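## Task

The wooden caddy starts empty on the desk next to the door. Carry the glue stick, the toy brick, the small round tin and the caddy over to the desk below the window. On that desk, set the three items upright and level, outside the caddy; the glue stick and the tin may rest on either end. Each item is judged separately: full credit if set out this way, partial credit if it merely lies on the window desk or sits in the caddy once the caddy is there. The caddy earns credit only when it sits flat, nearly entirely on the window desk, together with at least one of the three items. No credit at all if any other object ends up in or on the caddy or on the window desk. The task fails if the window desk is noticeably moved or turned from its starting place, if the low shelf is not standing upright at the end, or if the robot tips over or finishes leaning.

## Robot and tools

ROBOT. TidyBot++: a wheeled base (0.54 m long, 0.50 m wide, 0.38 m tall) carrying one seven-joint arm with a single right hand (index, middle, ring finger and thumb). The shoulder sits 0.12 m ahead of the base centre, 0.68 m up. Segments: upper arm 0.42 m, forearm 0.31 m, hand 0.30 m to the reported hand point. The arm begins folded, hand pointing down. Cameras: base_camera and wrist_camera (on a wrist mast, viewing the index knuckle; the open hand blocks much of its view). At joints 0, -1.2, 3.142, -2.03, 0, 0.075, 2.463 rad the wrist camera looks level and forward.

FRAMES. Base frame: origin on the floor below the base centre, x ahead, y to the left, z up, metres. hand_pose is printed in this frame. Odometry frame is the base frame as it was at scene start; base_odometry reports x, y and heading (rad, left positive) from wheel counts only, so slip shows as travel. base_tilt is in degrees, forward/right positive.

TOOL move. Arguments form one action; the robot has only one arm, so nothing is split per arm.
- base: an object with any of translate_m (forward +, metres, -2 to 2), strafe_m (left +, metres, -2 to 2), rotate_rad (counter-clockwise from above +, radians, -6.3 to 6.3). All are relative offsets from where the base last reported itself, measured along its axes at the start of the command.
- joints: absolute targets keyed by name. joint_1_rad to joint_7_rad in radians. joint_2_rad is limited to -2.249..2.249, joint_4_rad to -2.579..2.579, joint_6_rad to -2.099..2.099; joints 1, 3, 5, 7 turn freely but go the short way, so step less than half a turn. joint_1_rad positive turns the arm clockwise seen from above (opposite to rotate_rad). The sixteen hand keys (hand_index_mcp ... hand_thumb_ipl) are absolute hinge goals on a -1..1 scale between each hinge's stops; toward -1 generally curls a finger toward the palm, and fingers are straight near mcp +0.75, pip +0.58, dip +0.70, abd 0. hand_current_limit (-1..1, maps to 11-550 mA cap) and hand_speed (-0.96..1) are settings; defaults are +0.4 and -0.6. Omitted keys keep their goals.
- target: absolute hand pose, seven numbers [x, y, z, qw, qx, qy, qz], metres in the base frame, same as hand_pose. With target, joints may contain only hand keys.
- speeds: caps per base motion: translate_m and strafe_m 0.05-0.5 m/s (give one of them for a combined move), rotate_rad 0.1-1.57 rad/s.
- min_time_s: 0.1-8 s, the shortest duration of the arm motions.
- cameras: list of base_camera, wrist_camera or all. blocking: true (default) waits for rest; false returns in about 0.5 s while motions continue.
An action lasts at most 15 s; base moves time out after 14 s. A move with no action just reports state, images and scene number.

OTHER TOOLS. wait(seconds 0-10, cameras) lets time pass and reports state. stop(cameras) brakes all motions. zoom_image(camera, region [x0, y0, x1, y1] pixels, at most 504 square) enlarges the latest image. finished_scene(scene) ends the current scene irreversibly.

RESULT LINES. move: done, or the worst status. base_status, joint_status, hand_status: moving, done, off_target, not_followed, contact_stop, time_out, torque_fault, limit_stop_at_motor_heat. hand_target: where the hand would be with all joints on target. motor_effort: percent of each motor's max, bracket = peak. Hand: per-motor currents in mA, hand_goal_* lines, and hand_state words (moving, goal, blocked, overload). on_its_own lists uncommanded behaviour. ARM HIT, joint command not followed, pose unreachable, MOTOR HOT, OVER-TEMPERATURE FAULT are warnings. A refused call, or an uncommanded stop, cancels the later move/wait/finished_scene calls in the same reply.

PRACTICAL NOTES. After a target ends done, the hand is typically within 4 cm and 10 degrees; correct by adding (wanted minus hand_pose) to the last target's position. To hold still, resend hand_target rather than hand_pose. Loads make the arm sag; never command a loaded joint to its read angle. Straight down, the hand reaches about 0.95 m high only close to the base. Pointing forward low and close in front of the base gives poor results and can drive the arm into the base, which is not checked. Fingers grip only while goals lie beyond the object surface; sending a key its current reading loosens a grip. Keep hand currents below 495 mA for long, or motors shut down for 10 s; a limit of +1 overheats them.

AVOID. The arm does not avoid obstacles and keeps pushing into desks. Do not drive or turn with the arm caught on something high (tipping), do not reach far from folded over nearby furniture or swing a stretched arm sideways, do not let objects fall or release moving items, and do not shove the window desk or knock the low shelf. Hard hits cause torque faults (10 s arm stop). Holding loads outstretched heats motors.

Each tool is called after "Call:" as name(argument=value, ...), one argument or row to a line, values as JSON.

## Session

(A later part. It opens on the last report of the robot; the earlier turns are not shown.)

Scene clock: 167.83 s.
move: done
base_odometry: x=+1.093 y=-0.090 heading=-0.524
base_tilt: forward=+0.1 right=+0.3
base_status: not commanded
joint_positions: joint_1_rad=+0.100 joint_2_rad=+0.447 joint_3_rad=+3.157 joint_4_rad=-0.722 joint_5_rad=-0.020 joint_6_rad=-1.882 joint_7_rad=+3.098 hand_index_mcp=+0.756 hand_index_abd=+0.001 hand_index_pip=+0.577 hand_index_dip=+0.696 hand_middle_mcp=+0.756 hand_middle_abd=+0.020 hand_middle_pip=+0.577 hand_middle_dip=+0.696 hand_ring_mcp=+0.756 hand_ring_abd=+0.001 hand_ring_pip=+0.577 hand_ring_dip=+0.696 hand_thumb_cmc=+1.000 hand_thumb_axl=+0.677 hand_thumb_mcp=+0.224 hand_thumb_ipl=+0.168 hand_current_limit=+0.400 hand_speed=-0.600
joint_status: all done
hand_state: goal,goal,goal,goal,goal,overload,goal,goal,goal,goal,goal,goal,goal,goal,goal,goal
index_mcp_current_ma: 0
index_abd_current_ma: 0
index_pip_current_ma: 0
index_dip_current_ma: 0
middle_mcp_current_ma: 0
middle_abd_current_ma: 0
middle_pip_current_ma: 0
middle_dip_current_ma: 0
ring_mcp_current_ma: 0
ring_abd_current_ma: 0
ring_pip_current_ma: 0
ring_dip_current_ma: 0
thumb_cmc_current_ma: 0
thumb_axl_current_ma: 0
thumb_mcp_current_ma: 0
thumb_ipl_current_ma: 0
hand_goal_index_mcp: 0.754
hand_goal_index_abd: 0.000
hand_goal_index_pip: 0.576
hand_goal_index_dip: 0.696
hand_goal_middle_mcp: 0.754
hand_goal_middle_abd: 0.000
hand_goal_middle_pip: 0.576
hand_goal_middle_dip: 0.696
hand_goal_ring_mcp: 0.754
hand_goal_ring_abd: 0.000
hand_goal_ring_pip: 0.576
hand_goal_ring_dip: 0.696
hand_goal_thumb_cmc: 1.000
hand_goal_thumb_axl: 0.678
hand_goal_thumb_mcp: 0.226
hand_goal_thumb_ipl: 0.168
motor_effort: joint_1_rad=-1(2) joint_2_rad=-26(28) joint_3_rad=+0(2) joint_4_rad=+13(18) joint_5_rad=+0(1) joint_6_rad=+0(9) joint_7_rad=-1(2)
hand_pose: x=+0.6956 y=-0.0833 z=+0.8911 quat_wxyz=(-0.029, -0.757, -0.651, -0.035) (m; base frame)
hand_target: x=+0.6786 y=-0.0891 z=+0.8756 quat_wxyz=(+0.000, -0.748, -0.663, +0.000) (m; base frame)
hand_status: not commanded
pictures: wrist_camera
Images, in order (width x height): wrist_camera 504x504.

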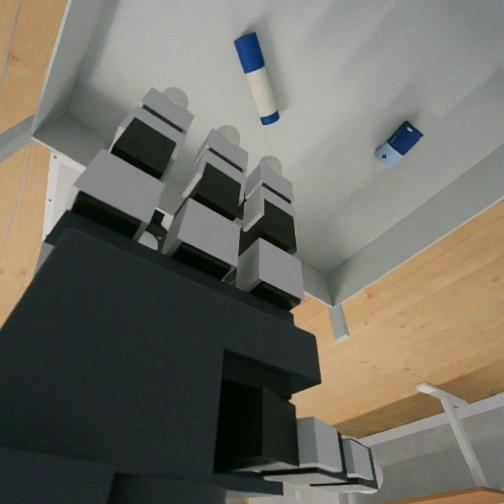

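Call:
move(
  joints={"joint_1_rad":0.12,"joint_2_rad":0.42,"joint_3_rad":3.13,"joint_4_rad":-0.88,"joint_5_rad":0.02,"joint_6_rad":-1.92,"joint_7_rad":3.18},
  cameras=["wrist_camera"],
  min_time_s=1.5,
)

Call:
move(
  joints={"joint_1_rad":0.12,"joint_2_rad":0.39,"joint_3_rad":3.13,"joint_4_rad":-1.14,"joint_5_rad":0.02,"joint_6_rad":-1.69,"joint_7_rad":3.18},
  cameras=["wrist_camera"],
  min_time_s=2,
)

Scene clock: 178.37 s.
move: done
base_odometry: x=+1.093 y=-0.090 heading=-0.524
base_tilt: forward=+0.1 right=+0.3
base_status: not commanded
joint_positions: joint_1_rad=+0.100 joint_2_rad=+0.437 joint_3_rad=+3.154 joint_4_rad=-0.862 joint_5_rad=-0.020 joint_6_rad=-1.883 joint_7_rad=+3.136 hand_index_mcp=+0.755 hand_index_abd=+0.001 hand_index_pip=+0.577 hand_index_dip=+0.696 hand_middle_mcp=+0.755 hand_middle_abd=+0.020 hand_middle_pip=+0.577 hand_middle_dip=+0.696 hand_ring_mcp=+0.755 hand_ring_abd=+0.001 hand_ring_pip=+0.577 hand_ring_dip=+0.696 hand_thumb_cmc=+1.000 hand_thumb_axl=+0.677 hand_thumb_mcp=+0.224 hand_thumb_ipl=+0.168 hand_current_limit=+0.400 hand_speed=-0.600
joint_status: all done
hand_state: goal,goal,goal,goal,goal,overload,goal,goal,goal,goal,goal,goal,goal,goal,goal,goal
index_mcp_current_ma: 0
index_abd_current_ma: 0
index_pip_current_ma: 0
index_dip_current_ma: 0
middle_mcp_current_ma: 0
middle_abd_current_ma: 0
middle_pip_current_ma: 0
middle_dip_current_ma: 0
ring_mcp_current_ma: 0
ring_abd_current_ma: 0
ring_pip_current_ma: 0
ring_dip_current_ma: 0
thumb_cmc_current_ma: 0
thumb_axl_current_ma: 0
thumb_mcp_current_ma: 0
thumb_ipl_current_ma: 0
hand_goal_index_mcp: 0.754
hand_goal_index_abd: 0.000
hand_goal_index_pip: 0.576
hand_goal_index_dip: 0.696
hand_goal_middle_mcp: 0.754
hand_goal_middle_abd: 0.000
hand_goal_middle_pip: 0.576
hand_goal_middle_dip: 0.696
hand_goal_ring_mcp: 0.754
hand_goal_ring_abd: 0.000
hand_goal_ring_pip: 0.576
hand_goal_ring_dip: 0.696
hand_goal_thumb_cmc: 1.000
hand_goal_thumb_axl: 0.678
hand_goal_thumb_mcp: 0.226
hand_goal_thumb_ipl: 0.168
motor_effort: joint_1_rad=-1(1) joint_2_rad=-26(27) joint_3_rad=+0(1) joint_4_rad=+13(14) joint_5_rad=+0(1) joint_6_rad=-1(1) joint_7_rad=-1(2)
hand_pose: x=+0.6675 y=-0.0758 z=+0.8422 quat_wxyz=(+0.020, -0.745, -0.667, +0.009) (m; base frame)
hand_target: x=+0.6492 y=-0.0835 z=+0.8432 quat_wxyz=(+0.025, -0.733, -0.679, +0.031) (m; base frame)
hand_status: not commanded
pictures: wrist_camera
Images, in order (width x height): wrist_camera 504x504.

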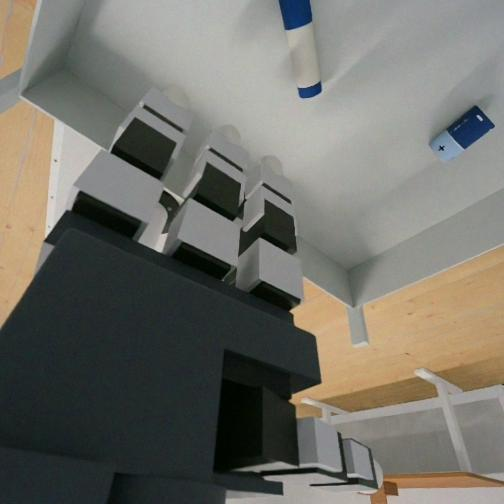

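Scene clock: 180.87 s.
move: done
base_odometry: x=+1.093 y=-0.090 heading=-0.524
base_tilt: forward=+0.1 right=+0.3
base_status: not commanded
joint_positions: joint_1_rad=+0.100 joint_2_rad=+0.399 joint_3_rad=+3.154 joint_4_rad=-1.121 joint_5_rad=-0.020 joint_6_rad=-1.771 joint_7_rad=+3.137 hand_index_mcp=+0.754 hand_index_abd=+0.000 hand_index_pip=+0.577 hand_index_dip=+0.696 hand_middle_mcp=+0.753 hand_middle_abd=+0.020 hand_middle_pip=+0.577 hand_middle_dip=+0.696 hand_ring_mcp=+0.753 hand_ring_abd=+0.001 hand_ring_pip=+0.577 hand_ring_dip=+0.696 hand_thumb_cmc=+1.000 hand_thumb_axl=+0.677 hand_thumb_mcp=+0.224 hand_thumb_ipl=+0.168 hand_current_limit=+0.400 hand_speed=-0.600
joint_status: all done
hand_state: goal,goal,goal,goal,goal,overload,goal,goal,goal,goal,goal,goal,goal,goal,goal,goal
index_mcp_current_ma: 0
index_abd_current_ma: 0
index_pip_current_ma: 0
index_dip_current_ma: 0
middle_mcp_current_ma: 0
middle_abd_current_ma: 0
middle_pip_current_ma: 0
middle_dip_current_ma: 0
ring_mcp_current_ma: 0
ring_abd_current_ma: 0
ring_pip_current_ma: 0
ring_dip_current_ma: 0
thumb_cmc_current_ma: 0
thumb_axl_current_ma: 0
thumb_mcp_current_ma: -1
thumb_ipl_current_ma: 0
hand_goal_index_mcp: 0.754
hand_goal_index_abd: 0.000
hand_goal_index_pip: 0.576
hand_goal_index_dip: 0.696
hand_goal_middle_mcp: 0.754
hand_goal_middle_abd: 0.000
hand_goal_middle_pip: 0.576
hand_goal_middle_dip: 0.696
hand_goal_ring_mcp: 0.754
hand_goal_ring_abd: 0.000
hand_goal_ring_pip: 0.576
hand_goal_ring_dip: 0.696
hand_goal_thumb_cmc: 1.000
hand_goal_thumb_axl: 0.678
hand_goal_thumb_mcp: 0.226
hand_goal_thumb_ipl: 0.168
motor_effort: joint_1_rad=-1(2) joint_2_rad=-25(26) joint_3_rad=-1(1) joint_4_rad=+13(14) joint_5_rad=+0(2) joint_6_rad=-1(3) joint_7_rad=-1(2)
hand_pose: x=+0.6310 y=-0.0721 z=+0.7746 quat_wxyz=(+0.060, -0.744, -0.664, +0.044) (m; base frame)
hand_target: x=+0.6490 y=-0.0830 z=+0.7769 quat_wxyz=(+0.025, -0.732, -0.681, +0.031) (m; base frame)
hand_status: not commanded
pictures: wrist_camera
Images, in order (width x height): wrist_camera 504x504.

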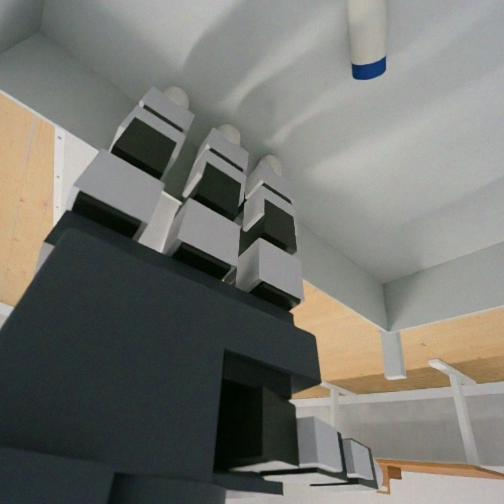

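Call:
move(
  joints={"joint_1_rad":0.165,"joint_2_rad":0.357,"joint_3_rad":3.13,"joint_4_rad":-1.206,"joint_5_rad":0.02,"joint_6_rad":-1.56,"joint_7_rad":3.18},
  cameras=["wrist_camera"],
  min_time_s=2,
)

Scene clock: 188.97 s.
move: done
base_odometry: x=+1.093 y=-0.090 heading=-0.524
base_tilt: forward=+0.1 right=+0.3
base_status: not commanded
joint_positions: joint_1_rad=+0.134 joint_2_rad=+0.353 joint_3_rad=+3.149 joint_4_rad=-1.180 joint_5_rad=-0.020 joint_6_rad=-1.661 joint_7_rad=+3.137 hand_index_mcp=+0.786 hand_index_abd=-0.020 hand_index_pip=+0.598 hand_index_dip=+0.710 hand_middle_mcp=+0.757 hand_middle_abd=+0.015 hand_middle_pip=+0.578 hand_middle_dip=+0.696 hand_ring_mcp=+0.753 hand_ring_abd=+0.001 hand_ring_pip=+0.577 hand_ring_dip=+0.696 hand_thumb_cmc=+1.000 hand_thumb_axl=+0.677 hand_thumb_mcp=+0.224 hand_thumb_ipl=+0.168 hand_current_limit=+0.400 hand_speed=-0.600
joint_status: all done
hand_state: blocked,blocked,blocked,goal,goal,overload,goal,goal,goal,goal,goal,goal,goal,goal,goal,goal
index_mcp_current_ma: 32
index_abd_current_ma: -10
index_pip_current_ma: 15
index_dip_current_ma: 7
middle_mcp_current_ma: 0
middle_abd_current_ma: 0
middle_pip_current_ma: 0
middle_dip_current_ma: 0
ring_mcp_current_ma: 0
ring_abd_current_ma: 0
ring_pip_current_ma: 0
ring_dip_current_ma: 0
thumb_cmc_current_ma: 0
thumb_axl_current_ma: 0
thumb_mcp_current_ma: -1
thumb_ipl_current_ma: 0
hand_goal_index_mcp: 0.754
hand_goal_index_abd: 0.000
hand_goal_index_pip: 0.576
hand_goal_index_dip: 0.696
hand_goal_middle_mcp: 0.754
hand_goal_middle_abd: 0.000
hand_goal_middle_pip: 0.576
hand_goal_middle_dip: 0.696
hand_goal_ring_mcp: 0.754
hand_goal_ring_abd: 0.000
hand_goal_ring_pip: 0.576
hand_goal_ring_dip: 0.696
hand_goal_thumb_cmc: 1.000
hand_goal_thumb_axl: 0.678
hand_goal_thumb_mcp: 0.226
hand_goal_thumb_ipl: 0.168
motor_effort: joint_1_rad=+0(1) joint_2_rad=-20(25) joint_3_rad=+1(1) joint_4_rad=+12(13) joint_5_rad=+1(2) joint_6_rad=+2(2) joint_7_rad=+0(2)
hand_pose: x=+0.6402 y=-0.0897 z=+0.7823 quat_wxyz=(+0.026, -0.756, -0.654, +0.011) (m; base frame)
hand_target: x=+0.6613 y=-0.1090 z=+0.7791 quat_wxyz=(-0.012, -0.747, -0.665, +0.000) (m; base frame)
hand_status: not commanded
pictures: wrist_camera
Images, in order (width x height): wrist_camera 504x504.

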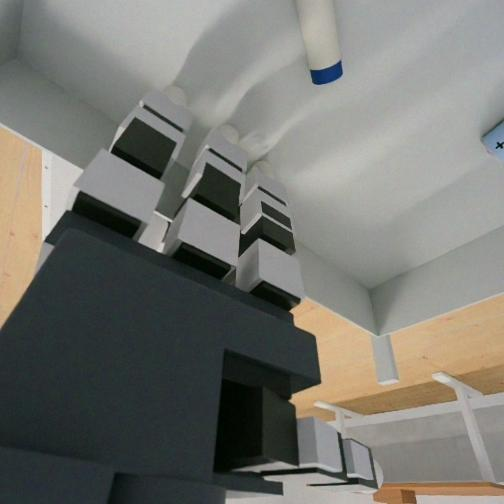

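Call:
move(
  joints={"joint_2_rad":0.33},
)

Call:
move(
  base={"translate_m":0.04},
  speeds={"translate_m":0.05},
  cameras=["wrist_camera"],
)

Scene clock: 192.97 s.
move: done
base_odometry: x=+1.093 y=-0.090 heading=-0.524
base_tilt: forward=+0.1 right=+0.3
base_status: not commanded
joint_positions: joint_1_rad=+0.140 joint_2_rad=+0.344 joint_3_rad=+3.149 joint_4_rad=-1.187 joint_5_rad=-0.020 joint_6_rad=-1.639 joint_7_rad=+3.137 hand_index_mcp=+0.755 hand_index_abd=-0.003 hand_index_pip=+0.578 hand_index_dip=+0.699 hand_middle_mcp=+0.755 hand_middle_abd=+0.015 hand_middle_pip=+0.578 hand_middle_dip=+0.696 hand_ring_mcp=+0.753 hand_ring_abd=+0.001 hand_ring_pip=+0.577 hand_ring_dip=+0.696 hand_thumb_cmc=+1.000 hand_thumb_axl=+0.677 hand_thumb_mcp=+0.224 hand_thumb_ipl=+0.168 hand_current_limit=+0.400 hand_speed=-0.600
joint_status: all done
hand_state: goal,goal,goal,goal,goal,overload,goal,goal,goal,goal,goal,goal,goal,goal,goal,goal
index_mcp_current_ma: 0
index_abd_current_ma: 0
index_pip_current_ma: 0
index_dip_current_ma: 0
middle_mcp_current_ma: 0
middle_abd_current_ma: 0
middle_pip_current_ma: 0
middle_dip_current_ma: 0
ring_mcp_current_ma: 0
ring_abd_current_ma: 0
ring_pip_current_ma: 0
ring_dip_current_ma: 0
thumb_cmc_current_ma: 0
thumb_axl_current_ma: 0
thumb_mcp_current_ma: -1
thumb_ipl_current_ma: 0
hand_goal_index_mcp: 0.754
hand_goal_index_abd: 0.000
hand_goal_index_pip: 0.576
hand_goal_index_dip: 0.696
hand_goal_middle_mcp: 0.754
hand_goal_middle_abd: 0.000
hand_goal_middle_pip: 0.576
hand_goal_middle_dip: 0.696
hand_goal_ring_mcp: 0.754
hand_goal_ring_abd: 0.000
hand_goal_ring_pip: 0.576
hand_goal_ring_dip: 0.696
hand_goal_thumb_cmc: 1.000
hand_goal_thumb_axl: 0.678
hand_goal_thumb_mcp: 0.226
hand_goal_thumb_ipl: 0.168
motor_effort: joint_1_rad=-1(1) joint_2_rad=-23(24) joint_3_rad=+0(1) joint_4_rad=+13(14) joint_5_rad=+0(1) joint_6_rad=+0(2) joint_7_rad=-1(1)
hand_pose: x=+0.6435 y=-0.0934 z=+0.7863 quat_wxyz=(+0.016, -0.758, -0.652, +0.003) (m; base frame)
hand_target: x=+0.6586 y=-0.1086 z=+0.7940 quat_wxyz=(-0.023, -0.747, -0.665, -0.008) (m; base frame)
hand_status: not commanded
pictures: none

Scene clock: 194.27 s.
move: done
base_odometry: x=+1.128 y=-0.110 heading=-0.524
base_tilt: forward=+0.1 right=+0.3
base_status: done
joint_positions: joint_1_rad=+0.141 joint_2_rad=+0.339 joint_3_rad=+3.149 joint_4_rad=-1.188 joint_5_rad=-0.020 joint_6_rad=-1.637 joint_7_rad=+3.137 hand_index_mcp=+0.754 hand_index_abd=-0.003 hand_index_pip=+0.578 hand_index_dip=+0.699 hand_middle_mcp=+0.754 hand_middle_abd=+0.015 hand_middle_pip=+0.578 hand_middle_dip=+0.696 hand_ring_mcp=+0.753 hand_ring_abd=+0.001 hand_ring_pip=+0.577 hand_ring_dip=+0.696 hand_thumb_cmc=+1.000 hand_thumb_axl=+0.677 hand_thumb_mcp=+0.224 hand_thumb_ipl=+0.168 hand_current_limit=+0.400 hand_speed=-0.600
joint_status: not commanded
hand_state: goal,goal,goal,goal,goal,overload,goal,goal,goal,goal,goal,goal,goal,goal,goal,goal
index_mcp_current_ma: 0
index_abd_current_ma: 0
index_pip_current_ma: 0
index_dip_current_ma: 0
middle_mcp_current_ma: 0
middle_abd_current_ma: 0
middle_pip_current_ma: 0
middle_dip_current_ma: 0
ring_mcp_current_ma: 0
ring_abd_current_ma: 0
ring_pip_current_ma: 0
ring_dip_current_ma: 0
thumb_cmc_current_ma: 0
thumb_axl_current_ma: 0
thumb_mcp_current_ma: -1
thumb_ipl_current_ma: 0
hand_goal_index_mcp: 0.754
hand_goal_index_abd: 0.000
hand_goal_index_pip: 0.576
hand_goal_index_dip: 0.696
hand_goal_middle_mcp: 0.754
hand_goal_middle_abd: 0.000
hand_goal_middle_pip: 0.576
hand_goal_middle_dip: 0.696
hand_goal_ring_mcp: 0.754
hand_goal_ring_abd: 0.000
hand_goal_ring_pip: 0.576
hand_goal_ring_dip: 0.696
hand_goal_thumb_cmc: 1.000
hand_goal_thumb_axl: 0.678
hand_goal_thumb_mcp: 0.226
hand_goal_thumb_ipl: 0.168
motor_effort: joint_1_rad=-1(1) joint_2_rad=-23(25) joint_3_rad=+0(1) joint_4_rad=+13(14) joint_5_rad=+0(0) joint_6_rad=+0(1) joint_7_rad=-1(1)
hand_pose: x=+0.6433 y=-0.0937 z=+0.7886 quat_wxyz=(+0.014, -0.758, -0.652, +0.001) (m; base frame)
hand_target: x=+0.6586 y=-0.1086 z=+0.7940 quat_wxyz=(-0.023, -0.747, -0.665, -0.008) (m; base frame)
hand_status: not commanded
pictures: wrist_camera
Images, in order (width x height): wrist_camera 504x504.

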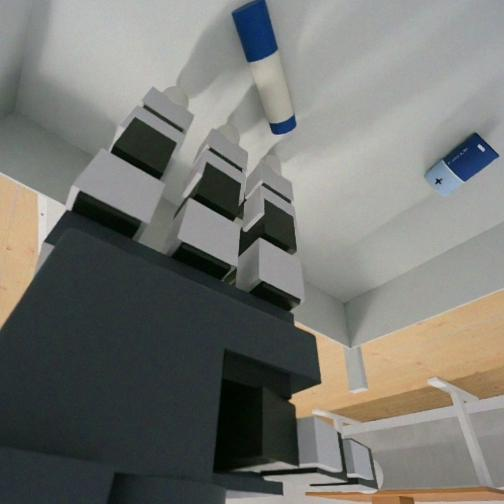

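Call:
move(
  base={"translate_m":0.04},
  speeds={"translate_m":0.05},
  cameras=["wrist_camera"],
)

Scene clock: 197.47 s.
move: done
base_odometry: x=+1.163 y=-0.130 heading=-0.524
base_tilt: forward=+0.1 right=+0.3
base_status: done
joint_positions: joint_1_rad=+0.141 joint_2_rad=+0.337 joint_3_rad=+3.149 joint_4_rad=-1.188 joint_5_rad=-0.020 joint_6_rad=-1.636 joint_7_rad=+3.137 hand_index_mcp=+0.754 hand_index_abd=-0.002 hand_index_pip=+0.578 hand_index_dip=+0.699 hand_middle_mcp=+0.754 hand_middle_abd=+0.015 hand_middle_pip=+0.578 hand_middle_dip=+0.696 hand_ring_mcp=+0.753 hand_ring_abd=+0.001 hand_ring_pip=+0.577 hand_ring_dip=+0.696 hand_thumb_cmc=+1.000 hand_thumb_axl=+0.677 hand_thumb_mcp=+0.224 hand_thumb_ipl=+0.168 hand_current_limit=+0.400 hand_speed=-0.600
joint_status: not commanded
hand_state: goal,goal,goal,goal,goal,overload,goal,goal,goal,goal,goal,goal,goal,goal,goal,goal
index_mcp_current_ma: 0
index_abd_current_ma: 0
index_pip_current_ma: 0
index_dip_current_ma: 0
middle_mcp_current_ma: 0
middle_abd_current_ma: 0
middle_pip_current_ma: 0
middle_dip_current_ma: 0
ring_mcp_current_ma: 0
ring_abd_current_ma: 0
ring_pip_current_ma: 0
ring_dip_current_ma: 0
thumb_cmc_current_ma: 0
thumb_axl_current_ma: 0
thumb_mcp_current_ma: -1
thumb_ipl_current_ma: 0
hand_goal_index_mcp: 0.754
hand_goal_index_abd: 0.000
hand_goal_index_pip: 0.576
hand_goal_index_dip: 0.696
hand_goal_middle_mcp: 0.754
hand_goal_middle_abd: 0.000
hand_goal_middle_pip: 0.576
hand_goal_middle_dip: 0.696
hand_goal_ring_mcp: 0.754
hand_goal_ring_abd: 0.000
hand_goal_ring_pip: 0.576
hand_goal_ring_dip: 0.696
hand_goal_thumb_cmc: 1.000
hand_goal_thumb_axl: 0.678
hand_goal_thumb_mcp: 0.226
hand_goal_thumb_ipl: 0.168
motor_effort: joint_1_rad=-1(1) joint_2_rad=-23(26) joint_3_rad=+0(1) joint_4_rad=+13(14) joint_5_rad=+0(0) joint_6_rad=-1(1) joint_7_rad=-1(1)
hand_pose: x=+0.6431 y=-0.0939 z=+0.7900 quat_wxyz=(+0.013, -0.759, -0.651, +0.000) (m; base frame)
hand_target: x=+0.6586 y=-0.1086 z=+0.7940 quat_wxyz=(-0.023, -0.747, -0.665, -0.008) (m; base frame)
hand_status: not commanded
pictures: wrist_camera
Images, in order (width x height): wrist_camera 504x504.

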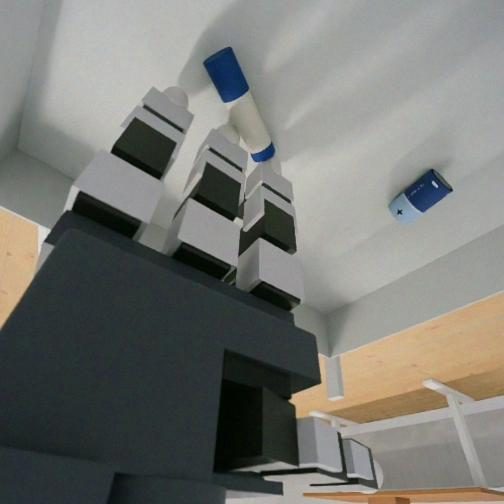

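Call:
move(
  joints={"joint_2_rad":0.352},
  base={"translate_m":0.03},
  speeds={"translate_m":0.05},
  cameras=["wrist_camera"],
)

Scene clock: 200.17 s.
move: done
base_odometry: x=+1.189 y=-0.145 heading=-0.524
base_tilt: forward=+0.1 right=+0.3
base_status: done
joint_positions: joint_1_rad=+0.142 joint_2_rad=+0.339 joint_3_rad=+3.149 joint_4_rad=-1.189 joint_5_rad=-0.020 joint_6_rad=-1.635 joint_7_rad=+3.137 hand_index_mcp=+0.754 hand_index_abd=-0.002 hand_index_pip=+0.578 hand_index_dip=+0.699 hand_middle_mcp=+0.754 hand_middle_abd=+0.015 hand_middle_pip=+0.578 hand_middle_dip=+0.696 hand_ring_mcp=+0.753 hand_ring_abd=+0.001 hand_ring_pip=+0.577 hand_ring_dip=+0.696 hand_thumb_cmc=+1.000 hand_thumb_axl=+0.677 hand_thumb_mcp=+0.223 hand_thumb_ipl=+0.168 hand_current_limit=+0.400 hand_speed=-0.600
joint_status: all done
hand_state: goal,goal,goal,goal,goal,overload,goal,goal,goal,goal,goal,goal,goal,goal,goal,goal
index_mcp_current_ma: 0
index_abd_current_ma: 0
index_pip_current_ma: 0
index_dip_current_ma: 0
middle_mcp_current_ma: 0
middle_abd_current_ma: 0
middle_pip_current_ma: 0
middle_dip_current_ma: 0
ring_mcp_current_ma: 0
ring_abd_current_ma: 0
ring_pip_current_ma: 0
ring_dip_current_ma: 0
thumb_cmc_current_ma: 0
thumb_axl_current_ma: 0
thumb_mcp_current_ma: -1
thumb_ipl_current_ma: 0
hand_goal_index_mcp: 0.754
hand_goal_index_abd: 0.000
hand_goal_index_pip: 0.576
hand_goal_index_dip: 0.696
hand_goal_middle_mcp: 0.754
hand_goal_middle_abd: 0.000
hand_goal_middle_pip: 0.576
hand_goal_middle_dip: 0.696
hand_goal_ring_mcp: 0.754
hand_goal_ring_abd: 0.000
hand_goal_ring_pip: 0.576
hand_goal_ring_dip: 0.696
hand_goal_thumb_cmc: 1.000
hand_goal_thumb_axl: 0.678
hand_goal_thumb_mcp: 0.226
hand_goal_thumb_ipl: 0.168
motor_effort: joint_1_rad=-1(1) joint_2_rad=-23(26) joint_3_rad=+0(1) joint_4_rad=+14(14) joint_5_rad=+0(0) joint_6_rad=-1(1) joint_7_rad=-1(1)
hand_pose: x=+0.6435 y=-0.0942 z=+0.7884 quat_wxyz=(+0.014, -0.759, -0.651, +0.000) (m; base frame)
hand_target: x=+0.6609 y=-0.1090 z=+0.7818 quat_wxyz=(-0.014, -0.747, -0.665, -0.001) (m; base frame)
hand_status: not commanded
pictures: wrist_camera
Images, in order (width x height): wrist_camera 504x504.

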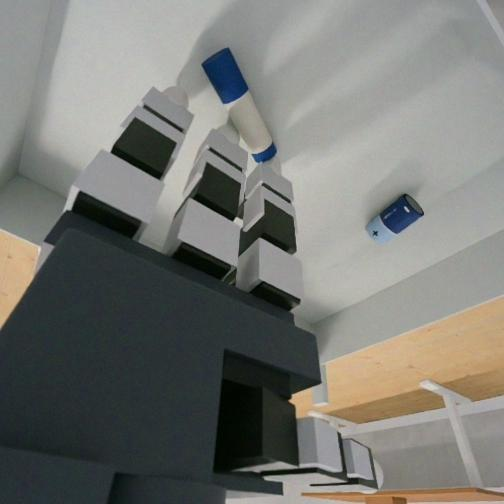

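Call:
move(
  joints={"joint_2_rad":0.356},
  base={"translate_m":0.03},
  speeds={"translate_m":0.05},
  cameras=["wrist_camera"],
)

Scene clock: 205.40 s.
move: done
base_odometry: x=+1.215 y=-0.160 heading=-0.524
base_tilt: forward=+0.1 right=+0.3
base_status: done
joint_positions: joint_1_rad=+0.142 joint_2_rad=+0.340 joint_3_rad=+3.149 joint_4_rad=-1.189 joint_5_rad=-0.020 joint_6_rad=-1.634 joint_7_rad=+3.137 hand_index_mcp=+0.754 hand_index_abd=-0.001 hand_index_pip=+0.578 hand_index_dip=+0.699 hand_middle_mcp=+0.754 hand_middle_abd=+0.015 hand_middle_pip=+0.578 hand_middle_dip=+0.696 hand_ring_mcp=+0.753 hand_ring_abd=+0.001 hand_ring_pip=+0.577 hand_ring_dip=+0.696 hand_thumb_cmc=+1.000 hand_thumb_axl=+0.677 hand_thumb_mcp=+0.223 hand_thumb_ipl=+0.168 hand_current_limit=+0.400 hand_speed=-0.600
joint_status: all done
hand_state: goal,goal,goal,goal,goal,overload,goal,goal,goal,goal,goal,goal,goal,goal,goal,goal
index_mcp_current_ma: 0
index_abd_current_ma: 0
index_pip_current_ma: 0
index_dip_current_ma: 0
middle_mcp_current_ma: 0
middle_abd_current_ma: 0
middle_pip_current_ma: 0
middle_dip_current_ma: 0
ring_mcp_current_ma: 0
ring_abd_current_ma: 0
ring_pip_current_ma: 0
ring_dip_current_ma: 0
thumb_cmc_current_ma: 0
thumb_axl_current_ma: 0
thumb_mcp_current_ma: -1
thumb_ipl_current_ma: 0
hand_goal_index_mcp: 0.754
hand_goal_index_abd: 0.000
hand_goal_index_pip: 0.576
hand_goal_index_dip: 0.696
hand_goal_middle_mcp: 0.754
hand_goal_middle_abd: 0.000
hand_goal_middle_pip: 0.576
hand_goal_middle_dip: 0.696
hand_goal_ring_mcp: 0.754
hand_goal_ring_abd: 0.000
hand_goal_ring_pip: 0.576
hand_goal_ring_dip: 0.696
hand_goal_thumb_cmc: 1.000
hand_goal_thumb_axl: 0.678
hand_goal_thumb_mcp: 0.226
hand_goal_thumb_ipl: 0.168
motor_effort: joint_1_rad=-1(1) joint_2_rad=-24(27) joint_3_rad=+0(1) joint_4_rad=+14(14) joint_5_rad=+0(0) joint_6_rad=+0(1) joint_7_rad=-1(1)
hand_pose: x=+0.6436 y=-0.0943 z=+0.7880 quat_wxyz=(+0.014, -0.759, -0.651, +0.000) (m; base frame)
hand_target: x=+0.6612 y=-0.1090 z=+0.7796 quat_wxyz=(-0.013, -0.747, -0.665, +0.000) (m; base frame)
hand_status: not commanded
pictures: wrist_camera
Images, in order (width x height): wrist_camera 504x504.

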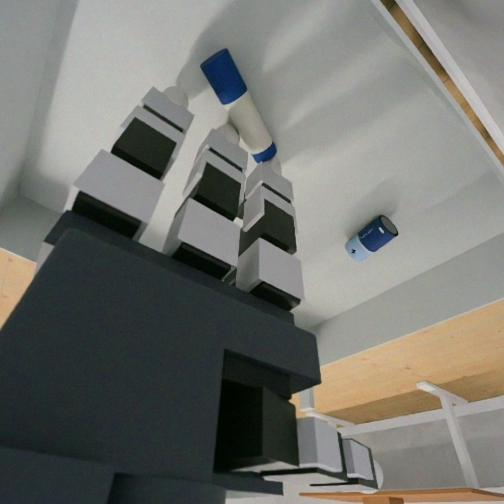

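Call:
move(
  base={"translate_m":0.04},
  speeds={"translate_m":0.05},
  cameras=["all"],
)

Scene clock: 211.13 s.
move: done
base_odometry: x=+1.250 y=-0.180 heading=-0.524
base_tilt: forward=+0.1 right=+0.3
base_status: done
joint_positions: joint_1_rad=+0.142 joint_2_rad=+0.340 joint_3_rad=+3.149 joint_4_rad=-1.190 joint_5_rad=-0.020 joint_6_rad=-1.634 joint_7_rad=+3.137 hand_index_mcp=+0.754 hand_index_abd=-0.001 hand_index_pip=+0.578 hand_index_dip=+0.699 hand_middle_mcp=+0.754 hand_middle_abd=+0.015 hand_middle_pip=+0.578 hand_middle_dip=+0.696 hand_ring_mcp=+0.753 hand_ring_abd=+0.001 hand_ring_pip=+0.577 hand_ring_dip=+0.696 hand_thumb_cmc=+1.000 hand_thumb_axl=+0.677 hand_thumb_mcp=+0.223 hand_thumb_ipl=+0.168 hand_current_limit=+0.400 hand_speed=-0.600
joint_status: not commanded
hand_state: goal,goal,goal,goal,goal,overload,goal,goal,goal,goal,goal,goal,goal,goal,goal,goal
index_mcp_current_ma: 0
index_abd_current_ma: 0
index_pip_current_ma: 0
index_dip_current_ma: 0
middle_mcp_current_ma: 0
middle_abd_current_ma: 0
middle_pip_current_ma: 0
middle_dip_current_ma: 0
ring_mcp_current_ma: 0
ring_abd_current_ma: 0
ring_pip_current_ma: 0
ring_dip_current_ma: 0
thumb_cmc_current_ma: 0
thumb_axl_current_ma: 0
thumb_mcp_current_ma: -1
thumb_ipl_current_ma: 0
hand_goal_index_mcp: 0.754
hand_goal_index_abd: 0.000
hand_goal_index_pip: 0.576
hand_goal_index_dip: 0.696
hand_goal_middle_mcp: 0.754
hand_goal_middle_abd: 0.000
hand_goal_middle_pip: 0.576
hand_goal_middle_dip: 0.696
hand_goal_ring_mcp: 0.754
hand_goal_ring_abd: 0.000
hand_goal_ring_pip: 0.576
hand_goal_ring_dip: 0.696
hand_goal_thumb_cmc: 1.000
hand_goal_thumb_axl: 0.678
hand_goal_thumb_mcp: 0.226
hand_goal_thumb_ipl: 0.168
motor_effort: joint_1_rad=-1(1) joint_2_rad=-24(27) joint_3_rad=+0(1) joint_4_rad=+14(14) joint_5_rad=+0(0) joint_6_rad=+0(1) joint_7_rad=-1(1)
hand_pose: x=+0.6438 y=-0.0944 z=+0.7876 quat_wxyz=(+0.014, -0.759, -0.651, +0.001) (m; base frame)
hand_target: x=+0.6612 y=-0.1090 z=+0.7796 quat_wxyz=(-0.013, -0.747, -0.665, +0.000) (m; base frame)
hand_status: not commanded
pictures: base_camera, wrist_camera
Images, in order (width x height): base_camera 644x364, wrist_camera 504x504.

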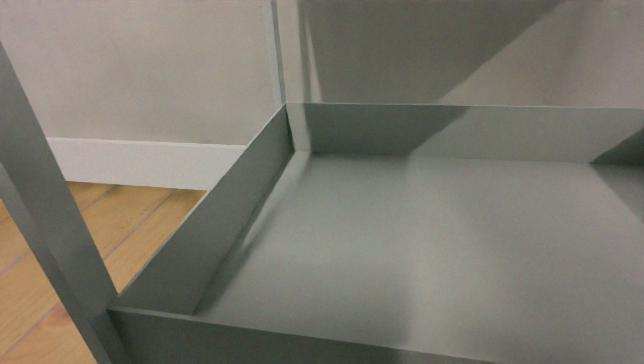

